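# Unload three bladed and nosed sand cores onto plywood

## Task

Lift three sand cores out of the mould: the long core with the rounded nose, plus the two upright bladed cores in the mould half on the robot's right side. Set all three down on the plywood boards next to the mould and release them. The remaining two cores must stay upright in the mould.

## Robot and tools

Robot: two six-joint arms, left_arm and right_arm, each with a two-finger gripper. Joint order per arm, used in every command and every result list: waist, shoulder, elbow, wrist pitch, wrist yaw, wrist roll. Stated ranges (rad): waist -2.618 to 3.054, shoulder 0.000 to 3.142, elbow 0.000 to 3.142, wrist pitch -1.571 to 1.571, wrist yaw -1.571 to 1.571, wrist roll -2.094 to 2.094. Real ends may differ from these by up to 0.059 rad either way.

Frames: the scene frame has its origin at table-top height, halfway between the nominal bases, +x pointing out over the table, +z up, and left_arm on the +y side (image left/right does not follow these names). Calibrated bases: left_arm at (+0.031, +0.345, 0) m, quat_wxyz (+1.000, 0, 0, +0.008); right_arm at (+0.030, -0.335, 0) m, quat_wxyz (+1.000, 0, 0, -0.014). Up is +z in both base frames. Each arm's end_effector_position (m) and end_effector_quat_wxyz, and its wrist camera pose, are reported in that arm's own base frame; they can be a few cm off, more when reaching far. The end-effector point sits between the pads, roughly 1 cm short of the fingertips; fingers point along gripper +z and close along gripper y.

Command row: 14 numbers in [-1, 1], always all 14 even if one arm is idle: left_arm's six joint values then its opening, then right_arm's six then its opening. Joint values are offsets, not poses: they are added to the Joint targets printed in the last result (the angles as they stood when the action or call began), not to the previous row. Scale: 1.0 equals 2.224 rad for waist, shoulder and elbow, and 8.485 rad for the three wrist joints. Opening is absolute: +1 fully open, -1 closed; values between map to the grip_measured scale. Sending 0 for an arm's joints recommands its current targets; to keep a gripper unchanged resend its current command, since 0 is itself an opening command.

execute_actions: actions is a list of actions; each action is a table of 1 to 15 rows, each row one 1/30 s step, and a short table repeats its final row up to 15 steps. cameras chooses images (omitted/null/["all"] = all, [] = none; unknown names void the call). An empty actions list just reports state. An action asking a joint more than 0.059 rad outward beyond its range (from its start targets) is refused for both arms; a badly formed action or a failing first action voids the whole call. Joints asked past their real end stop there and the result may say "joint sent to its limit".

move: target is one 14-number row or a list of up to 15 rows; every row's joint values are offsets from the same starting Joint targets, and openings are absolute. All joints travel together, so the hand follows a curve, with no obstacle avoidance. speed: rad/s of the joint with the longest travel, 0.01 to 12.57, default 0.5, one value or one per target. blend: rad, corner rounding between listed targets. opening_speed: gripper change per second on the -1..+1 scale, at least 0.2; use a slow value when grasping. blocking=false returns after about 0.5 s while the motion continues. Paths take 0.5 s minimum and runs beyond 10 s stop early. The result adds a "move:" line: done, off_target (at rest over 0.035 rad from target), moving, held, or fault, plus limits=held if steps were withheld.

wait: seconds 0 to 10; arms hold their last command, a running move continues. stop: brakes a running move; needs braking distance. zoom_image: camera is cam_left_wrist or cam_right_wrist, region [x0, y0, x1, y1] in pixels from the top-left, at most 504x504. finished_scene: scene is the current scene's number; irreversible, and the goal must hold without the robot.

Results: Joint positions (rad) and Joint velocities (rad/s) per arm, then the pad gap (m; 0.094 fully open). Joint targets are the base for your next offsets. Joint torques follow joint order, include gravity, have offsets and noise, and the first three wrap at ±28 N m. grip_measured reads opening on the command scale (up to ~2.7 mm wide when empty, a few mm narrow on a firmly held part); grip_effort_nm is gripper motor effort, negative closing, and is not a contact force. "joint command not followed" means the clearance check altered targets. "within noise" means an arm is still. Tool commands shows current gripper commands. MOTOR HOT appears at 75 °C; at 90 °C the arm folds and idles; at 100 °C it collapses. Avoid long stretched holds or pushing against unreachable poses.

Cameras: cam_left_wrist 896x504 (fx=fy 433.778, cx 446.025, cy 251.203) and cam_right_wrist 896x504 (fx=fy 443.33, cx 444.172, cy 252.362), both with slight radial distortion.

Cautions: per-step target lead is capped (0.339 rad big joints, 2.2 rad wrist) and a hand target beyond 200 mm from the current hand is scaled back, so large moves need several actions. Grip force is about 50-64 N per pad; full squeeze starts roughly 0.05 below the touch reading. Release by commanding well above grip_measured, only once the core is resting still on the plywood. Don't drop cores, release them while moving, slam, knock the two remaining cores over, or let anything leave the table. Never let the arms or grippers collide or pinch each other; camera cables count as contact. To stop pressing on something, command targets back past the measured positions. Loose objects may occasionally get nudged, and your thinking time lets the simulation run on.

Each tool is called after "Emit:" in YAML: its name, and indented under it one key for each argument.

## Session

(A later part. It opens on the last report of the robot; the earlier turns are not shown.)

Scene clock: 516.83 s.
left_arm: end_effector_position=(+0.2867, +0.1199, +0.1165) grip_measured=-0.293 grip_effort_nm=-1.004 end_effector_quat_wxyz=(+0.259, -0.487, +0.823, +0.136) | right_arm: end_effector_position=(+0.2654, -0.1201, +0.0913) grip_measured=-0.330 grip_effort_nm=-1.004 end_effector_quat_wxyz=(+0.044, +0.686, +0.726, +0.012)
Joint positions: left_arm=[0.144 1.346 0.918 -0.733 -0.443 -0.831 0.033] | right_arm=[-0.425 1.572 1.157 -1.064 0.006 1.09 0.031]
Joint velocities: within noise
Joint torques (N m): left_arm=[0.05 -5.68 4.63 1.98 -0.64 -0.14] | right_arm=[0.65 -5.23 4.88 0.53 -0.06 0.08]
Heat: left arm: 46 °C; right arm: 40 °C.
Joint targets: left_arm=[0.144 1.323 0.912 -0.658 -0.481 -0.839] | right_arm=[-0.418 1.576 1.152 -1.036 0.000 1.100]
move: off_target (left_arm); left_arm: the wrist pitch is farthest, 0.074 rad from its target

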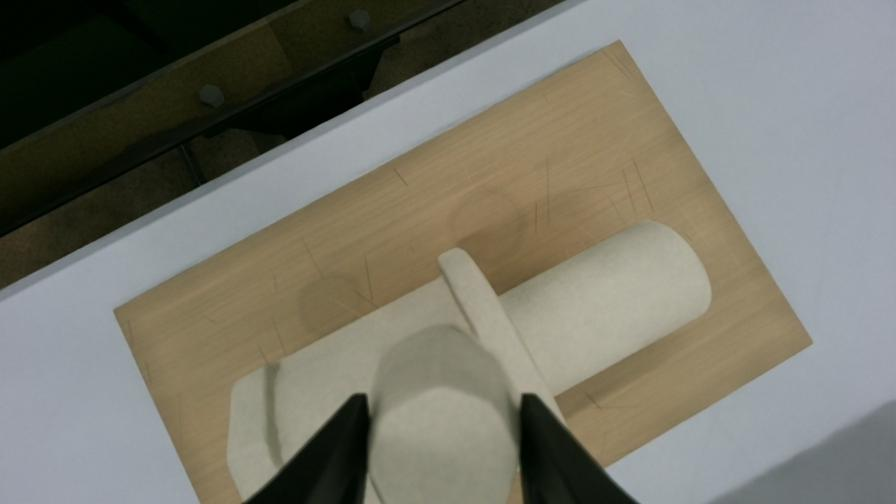

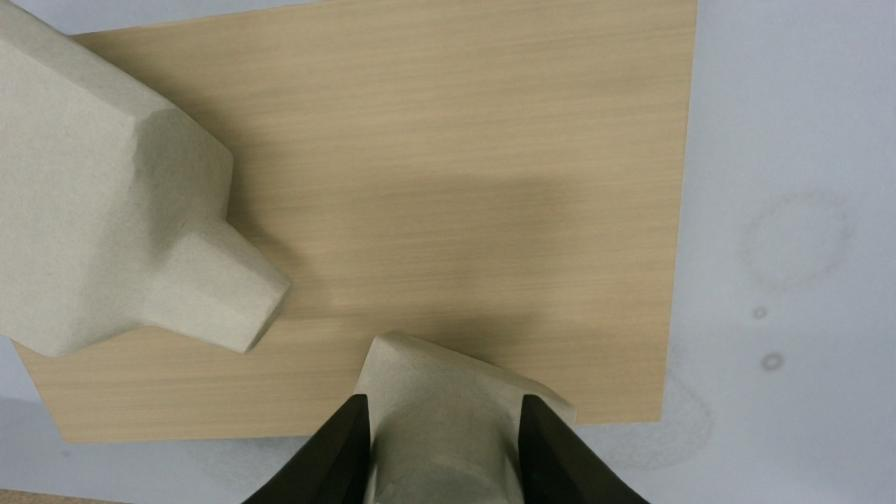

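Emit:
move:
  target: [0,0.0042,-0.0151,0.005,0,0,-0.7,0,0.0065,-0.0243,0.0081,0,0,-0.7]
  speed: 0.12

Scene clock: 521.67 s.
left_arm: end_effector_position=(+0.2886, +0.1240, +0.1167) grip_measured=-0.293 grip_effort_nm=-0.994 end_effector_quat_wxyz=(+0.275, -0.489, +0.815, +0.142) | right_arm: end_effector_position=(+0.2665, -0.1309, +0.0860) grip_measured=-0.331 grip_effort_nm=-0.999 end_effector_quat_wxyz=(+0.066, +0.687, +0.724, -0.008)
Joint positions: left_arm=[0.144 1.339 0.895 -0.689 -0.467 -0.831 0.033] | right_arm=[-0.425 1.572 1.132 -1.011 0.058 1.09 0.031]
Joint velocities: within noise
Joint torques (N m): left_arm=[0.01 -4.44 3.79 2.03 -0.4 -0.14] | right_arm=[0.57 -4.1 2.85 0.74 -0.55 0.08]
Heat: left arm: 44 °C; right arm: 40 °C.
Joint targets: left_arm=[0.144 1.333 0.879 -0.616 -0.481 -0.839] | right_arm=[-0.418 1.590 1.098 -0.968 0.000 1.100]
move: off_target (left_arm, right_arm); left_arm: the wrist pitch is farthest, 0.074 rad from its target; right_arm: the wrist yaw is farthest, 0.058 rad from its target

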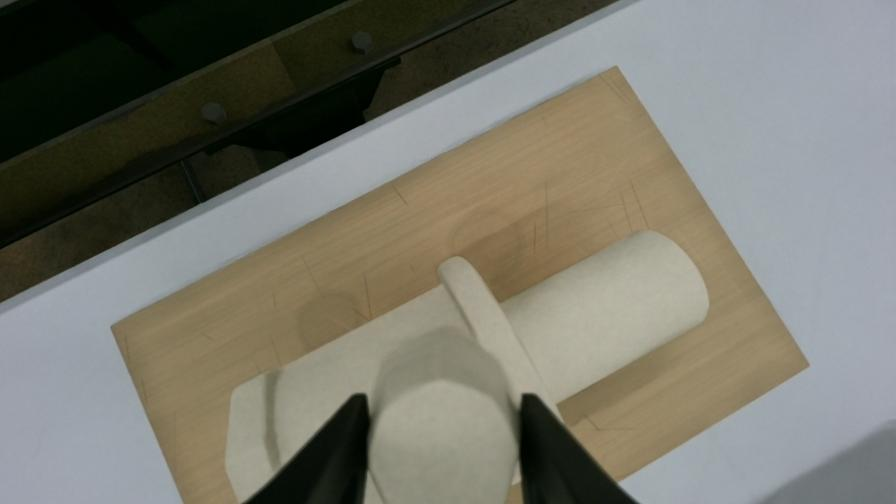

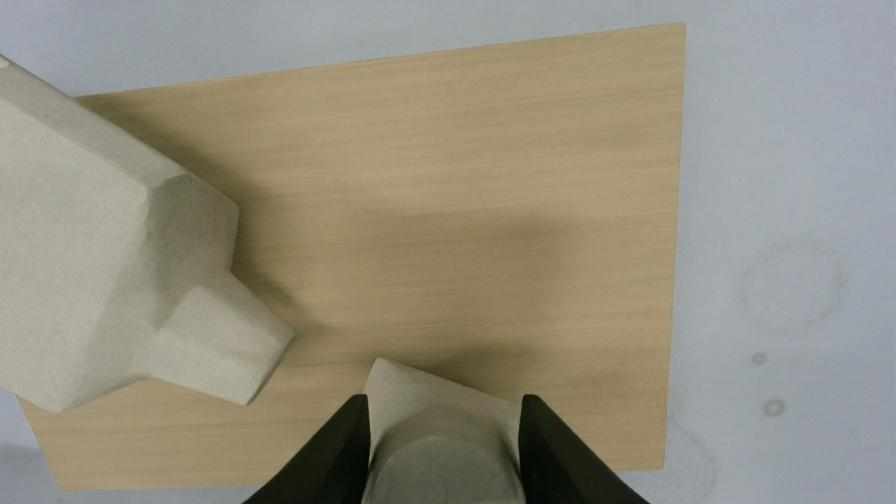

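Emit:
move:
  target: [0,0,0,0,0,0,-0.25,0,0,0,0,0,0,-0.30]
  opening_speed: 0.25

Scene clock: 525.27 s.
left_arm: end_effector_position=(+0.2900, +0.1243, +0.1164) grip_measured=-0.248 grip_effort_nm=-0.105 end_effector_quat_wxyz=(+0.278, -0.490, +0.814, +0.140) | right_arm: end_effector_position=(+0.2715, -0.1282, +0.0829) grip_measured=-0.299 grip_effort_nm=-0.056 end_effector_quat_wxyz=(+0.069, +0.686, +0.724, +0.006)
Joint positions: left_arm=[0.144 1.339 0.891 -0.677 -0.468 -0.831 0.035] | right_arm=[-0.425 1.572 1.118 -0.981 0.033 1.09 0.033]
Joint velocities: within noise
Joint torques (N m): left_arm=[-0.01 -4.4 4.15 1.9 -0.39 -0.16] | right_arm=[0.58 -4.14 3.82 0.48 -0.33 0.08]
Heat: left arm: 43 °C; right arm: 39 °C.
Joint targets: left_arm=[0.144 1.333 0.879 -0.616 -0.481 -0.839] | right_arm=[-0.418 1.590 1.098 -0.968 0.000 1.100]
move: off_target (left_arm); left_arm: the wrist pitch is farthest, 0.061 rad from its target

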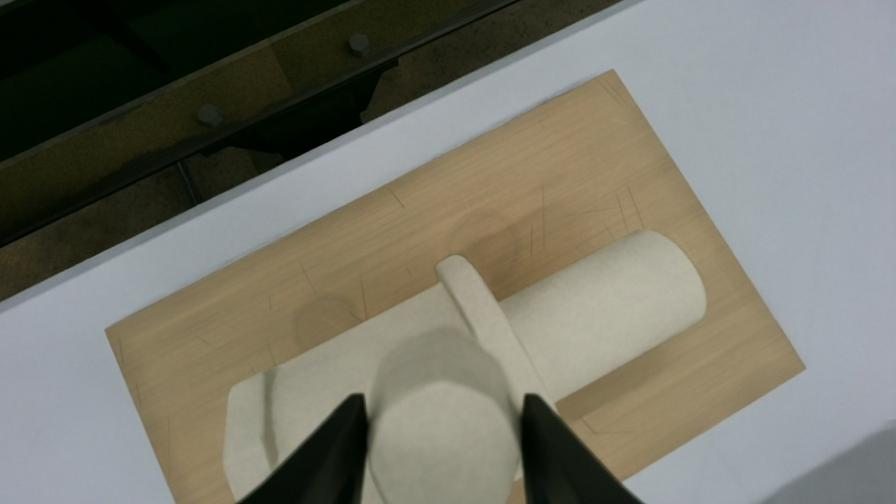

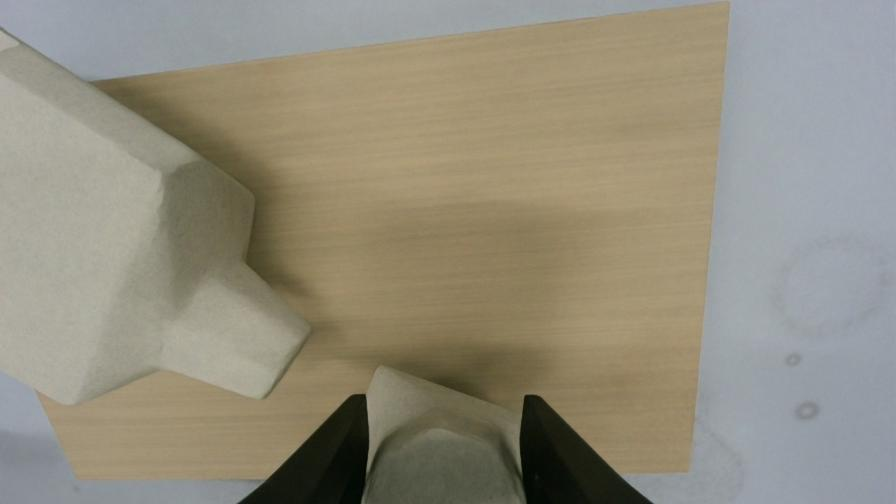

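Emit:
move:
  target:
    - [0,0,0,0,0,0,0.1,-0.0243,0.0167,-0.0164,0.0087,0,-0.006,-0.3]
  speed: 0.06
  opening_speed: 0.25

Scene clock: 533.83 s.
left_arm: end_effector_position=(+0.2981, +0.1256, +0.1196) grip_measured=+0.098 grip_effort_nm=0.144 end_effector_quat_wxyz=(+0.296, -0.491, +0.808, +0.133) | right_arm: end_effector_position=(+0.2743, -0.1395, +0.0622) grip_measured=-0.299 grip_effort_nm=-0.051 end_effector_quat_wxyz=(+0.069, +0.691, +0.719, +0.017)
Joint positions: left_arm=[0.144 1.339 0.886 -0.631 -0.468 -0.83 0.052] | right_arm=[-0.469 1.614 1.076 -0.889 0.008 1.062 0.033]
Joint velocities: within noise
Joint torques (N m): left_arm=[0.01 -4.42 4.53 1.48 -0.37 -0.16] | right_arm=[-0.29 -4.81 4.19 0.3 -0.08 -0.15]
Heat: left arm: 43 °C; right arm: 38 °C.
Joint targets: left_arm=[0.144 1.333 0.879 -0.616 -0.480 -0.839] | right_arm=[-0.472 1.627 1.062 -0.894 0.000 1.049]
move: done

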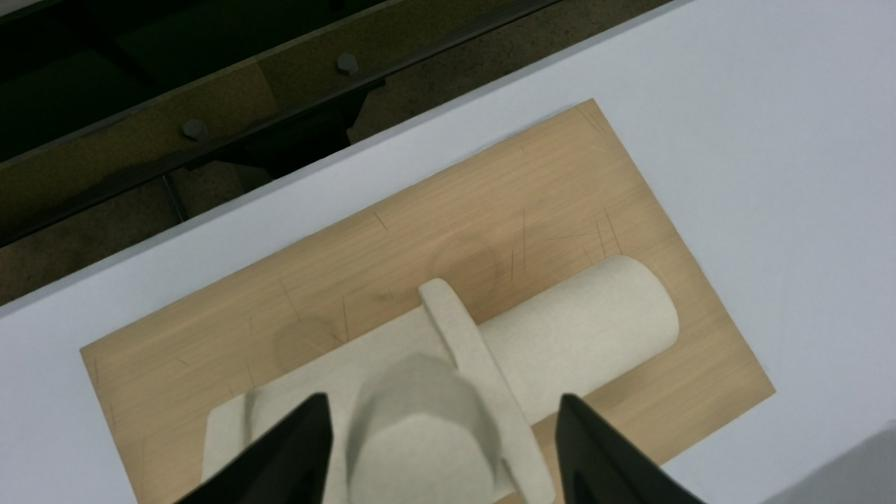

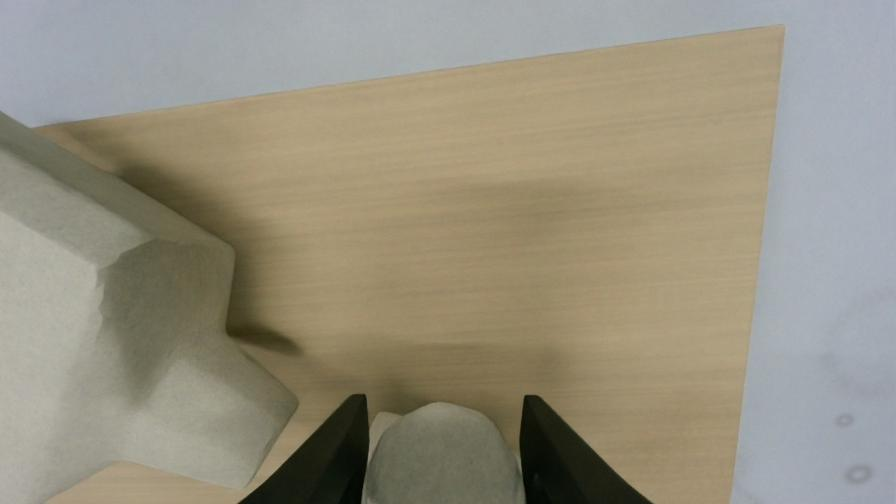

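Emit:
move:
  target: [0,0,0,0,0,0,0.35,-0.0151,0.0204,-0.0103,0.008,0,-0.0046,-0.3]
  speed: 0.06
  opening_speed: 0.4

Emit:
move:
  target:
    - [0,-0.0094,0.0558,-0.0171,0,0,0.35,0,0,0,0,0,0,-0.3]
    - [0,0.0841,0.3624,-0.0707,0,0,0.35,0,0,0,0,0,0,-0.3]
  speed: 0.4

Scene clock: 541.67 s.
left_arm: end_effector_position=(+0.2982, +0.1256, +0.1197) grip_measured=+0.348 grip_effort_nm=0.139 end_effector_quat_wxyz=(+0.297, -0.491, +0.808, +0.133) | right_arm: end_effector_position=(+0.2765, -0.1521, +0.0456) grip_measured=-0.299 grip_effort_nm=-0.051 end_effector_quat_wxyz=(+0.073, +0.690, +0.720, +0.016)
Joint positions: left_arm=[0.144 1.339 0.886 -0.631 -0.468 -0.83 0.063] | right_arm=[-0.503 1.659 1.053 -0.816 0.006 1.024 0.033]
Joint velocities: within noise
Joint torques (N m): left_arm=[0.02 -4.48 4.44 1.47 -0.35 -0.17] | right_arm=[-0.29 -5.05 4.03 0.25 -0.07 -0.23]
Heat: left arm: 42 °C; right arm: 38 °C.
Joint targets: left_arm=[0.144 1.333 0.879 -0.616 -0.480 -0.839] | right_arm=[-0.506 1.673 1.039 -0.826 0.000 1.010]
move: done

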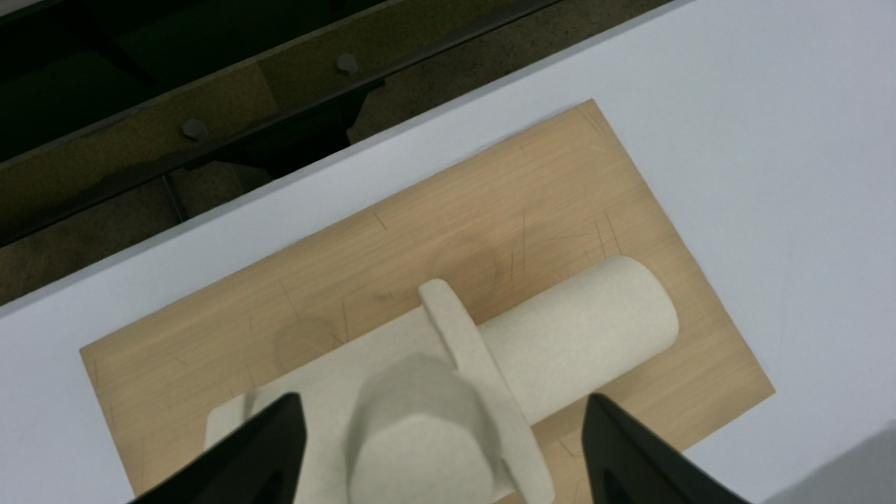

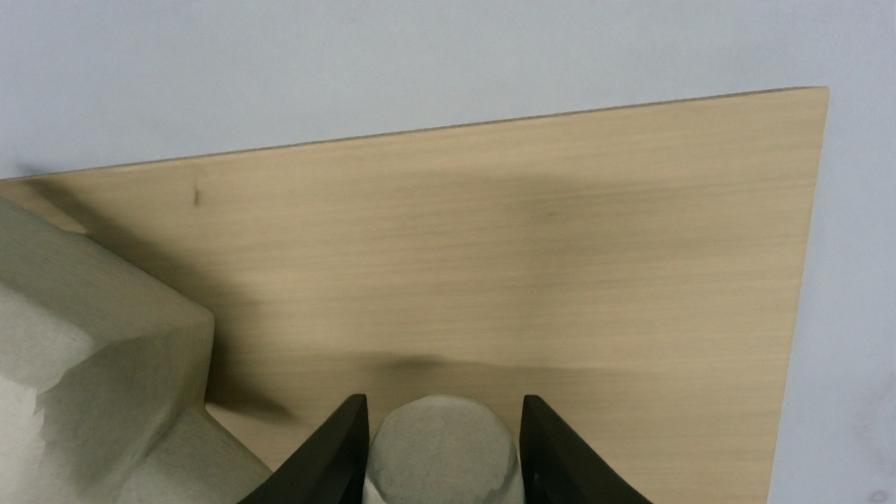

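Scene clock: 544.50 s.
left_arm: end_effector_position=(+0.3336, +0.1307, +0.2806) grip_measured=+0.348 grip_effort_nm=0.144 end_effector_quat_wxyz=(+0.311, -0.493, +0.803, +0.127) | right_arm: end_effector_position=(+0.2766, -0.1522, +0.0457) grip_measured=-0.299 grip_effort_nm=-0.056 end_effector_quat_wxyz=(+0.073, +0.689, +0.721, +0.016)
Joint positions: left_arm=[0.144 1.505 1.662 -1.208 -0.468 -0.83 0.063] | right_arm=[-0.503 1.659 1.053 -0.815 0.006 1.023 0.033]
Joint velocities: within noise
Joint torques (N m): left_arm=[0.03 -3.97 6.75 1.32 -0.4 -0.16] | right_arm=[-0.25 -5.05 4.05 0.25 -0.07 -0.18]
Heat: left arm: 41 °C; right arm: 38 °C.
Joint targets: left_arm=[0.144 1.520 1.685 -1.216 -0.481 -0.839] | right_arm=[-0.506 1.673 1.039 -0.826 0.000 1.010]
move: done

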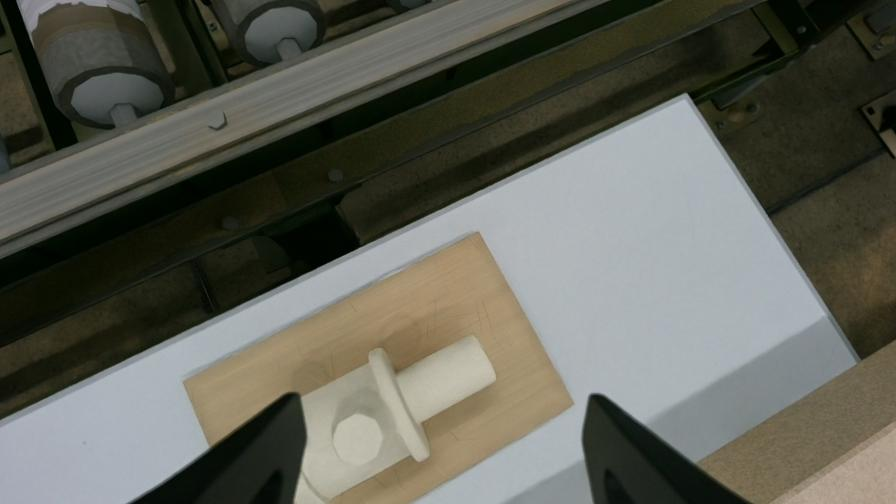

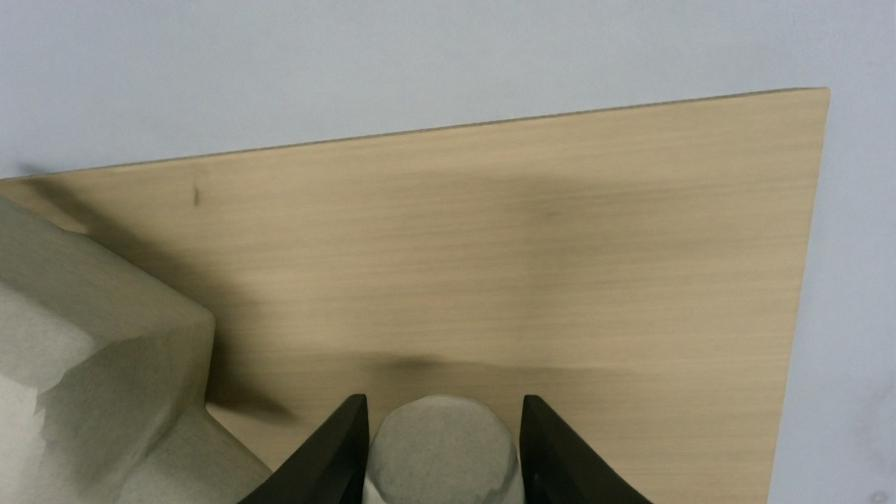

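Emit:
move:
  target: [0,0,0,0,0,0,0.35,0,0,0,0,0,0,-0.1]
  opening_speed: 0.2
  cameras: ["cam_right_wrist"]

Scene clock: 547.53 s.
left_arm: end_effector_position=(+0.3334, +0.1306, +0.2804) grip_measured=+0.348 grip_effort_nm=0.139 end_effector_quat_wxyz=(+0.310, -0.493, +0.803, +0.127) | right_arm: end_effector_position=(+0.2754, -0.1503, +0.0434) grip_measured=-0.103 grip_effort_nm=0.178 end_effector_quat_wxyz=(+0.068, +0.687, +0.723, +0.018)
Joint positions: left_arm=[0.144 1.505 1.662 -1.21 -0.468 -0.83 0.063] | right_arm=[-0.503 1.662 1.048 -0.815 0 1.017 0.042]
Joint velocities: within noise
Joint torques (N m): left_arm=[0.08 -4.05 6.71 1.31 -0.38 -0.17] | right_arm=[-0.27 -5.22 4.45 0.24 0 -0.11]
Heat: left arm: 41 °C; right arm: 37 °C.
Joint targets: left_arm=[0.144 1.520 1.685 -1.216 -0.481 -0.839] | right_arm=[-0.506 1.673 1.039 -0.826 0.000 1.010]
move: done
Images, in order (width x height): cam_right_wrist 896x504.

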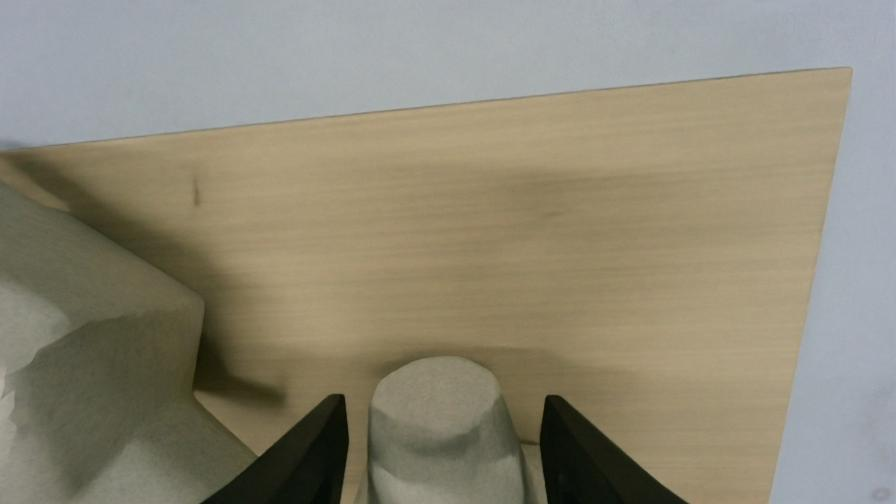

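Emit:
move:
  target:
    - [0,0,0,0,0,0,0.35,0,0,0,0,0,0,0.15]
    - [0,0,0,0,0,0,0.35,0,-0.0273,0.0768,-0.0273,0,0,0.15]
    - [0,0,0,0,0,0,0.35,0,-0.0883,0.1837,-0.0524,0,0,0.15]
  speed: 0.4
  opening_speed: 0.5

Scene clock: 556.10 s.
left_arm: end_effector_position=(+0.3334, +0.1306, +0.2804) grip_measured=+0.348 grip_effort_nm=0.139 end_effector_quat_wxyz=(+0.310, -0.493, +0.803, +0.127) | right_arm: end_effector_position=(+0.2715, -0.1480, +0.1846) grip_measured=+0.147 grip_effort_nm=0.173 end_effector_quat_wxyz=(+0.121, +0.683, +0.719, +0.032)
Joint positions: left_arm=[0.144 1.505 1.662 -1.21 -0.468 -0.83 0.063] | right_arm=[-0.503 1.492 1.425 -1.253 -0.001 1.016 0.054]
Joint velocities: within noise
Joint torques (N m): left_arm=[0.08 -3.99 6.8 1.31 -0.38 -0.15] | right_arm=[-0.25 -6.27 7.16 0.37 -0.01 -0.11]
Heat: left arm: 40 °C; right arm: 38 °C.
Joint targets: left_arm=[0.144 1.520 1.685 -1.216 -0.481 -0.839] | right_arm=[-0.506 1.476 1.447 -1.271 0.000 1.010]
move: done

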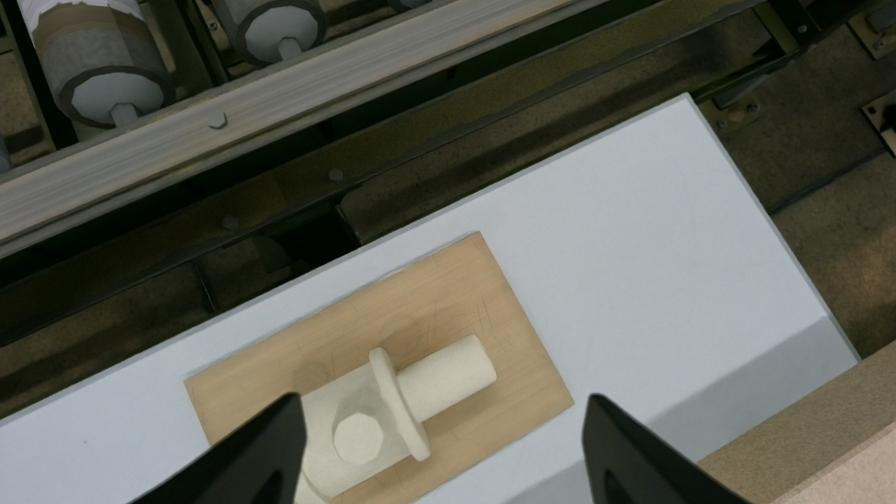

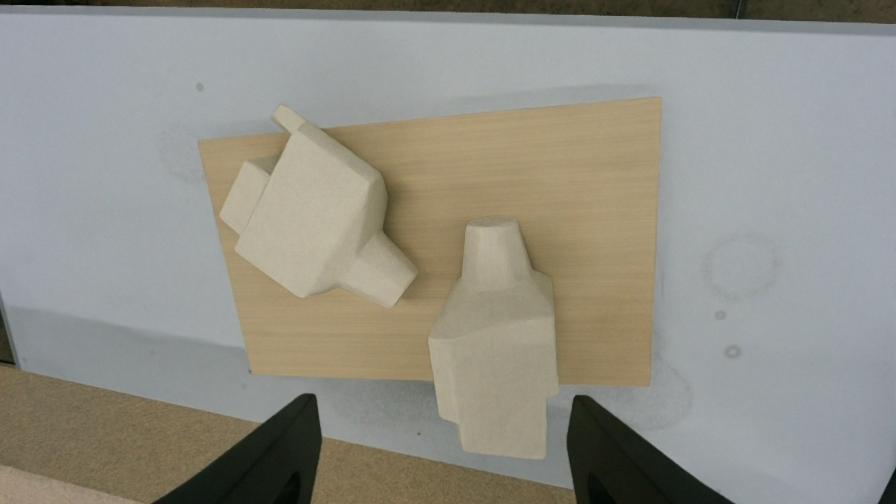

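Emit:
finished_scene:
  scene: 1

The scene is finished: the task was done.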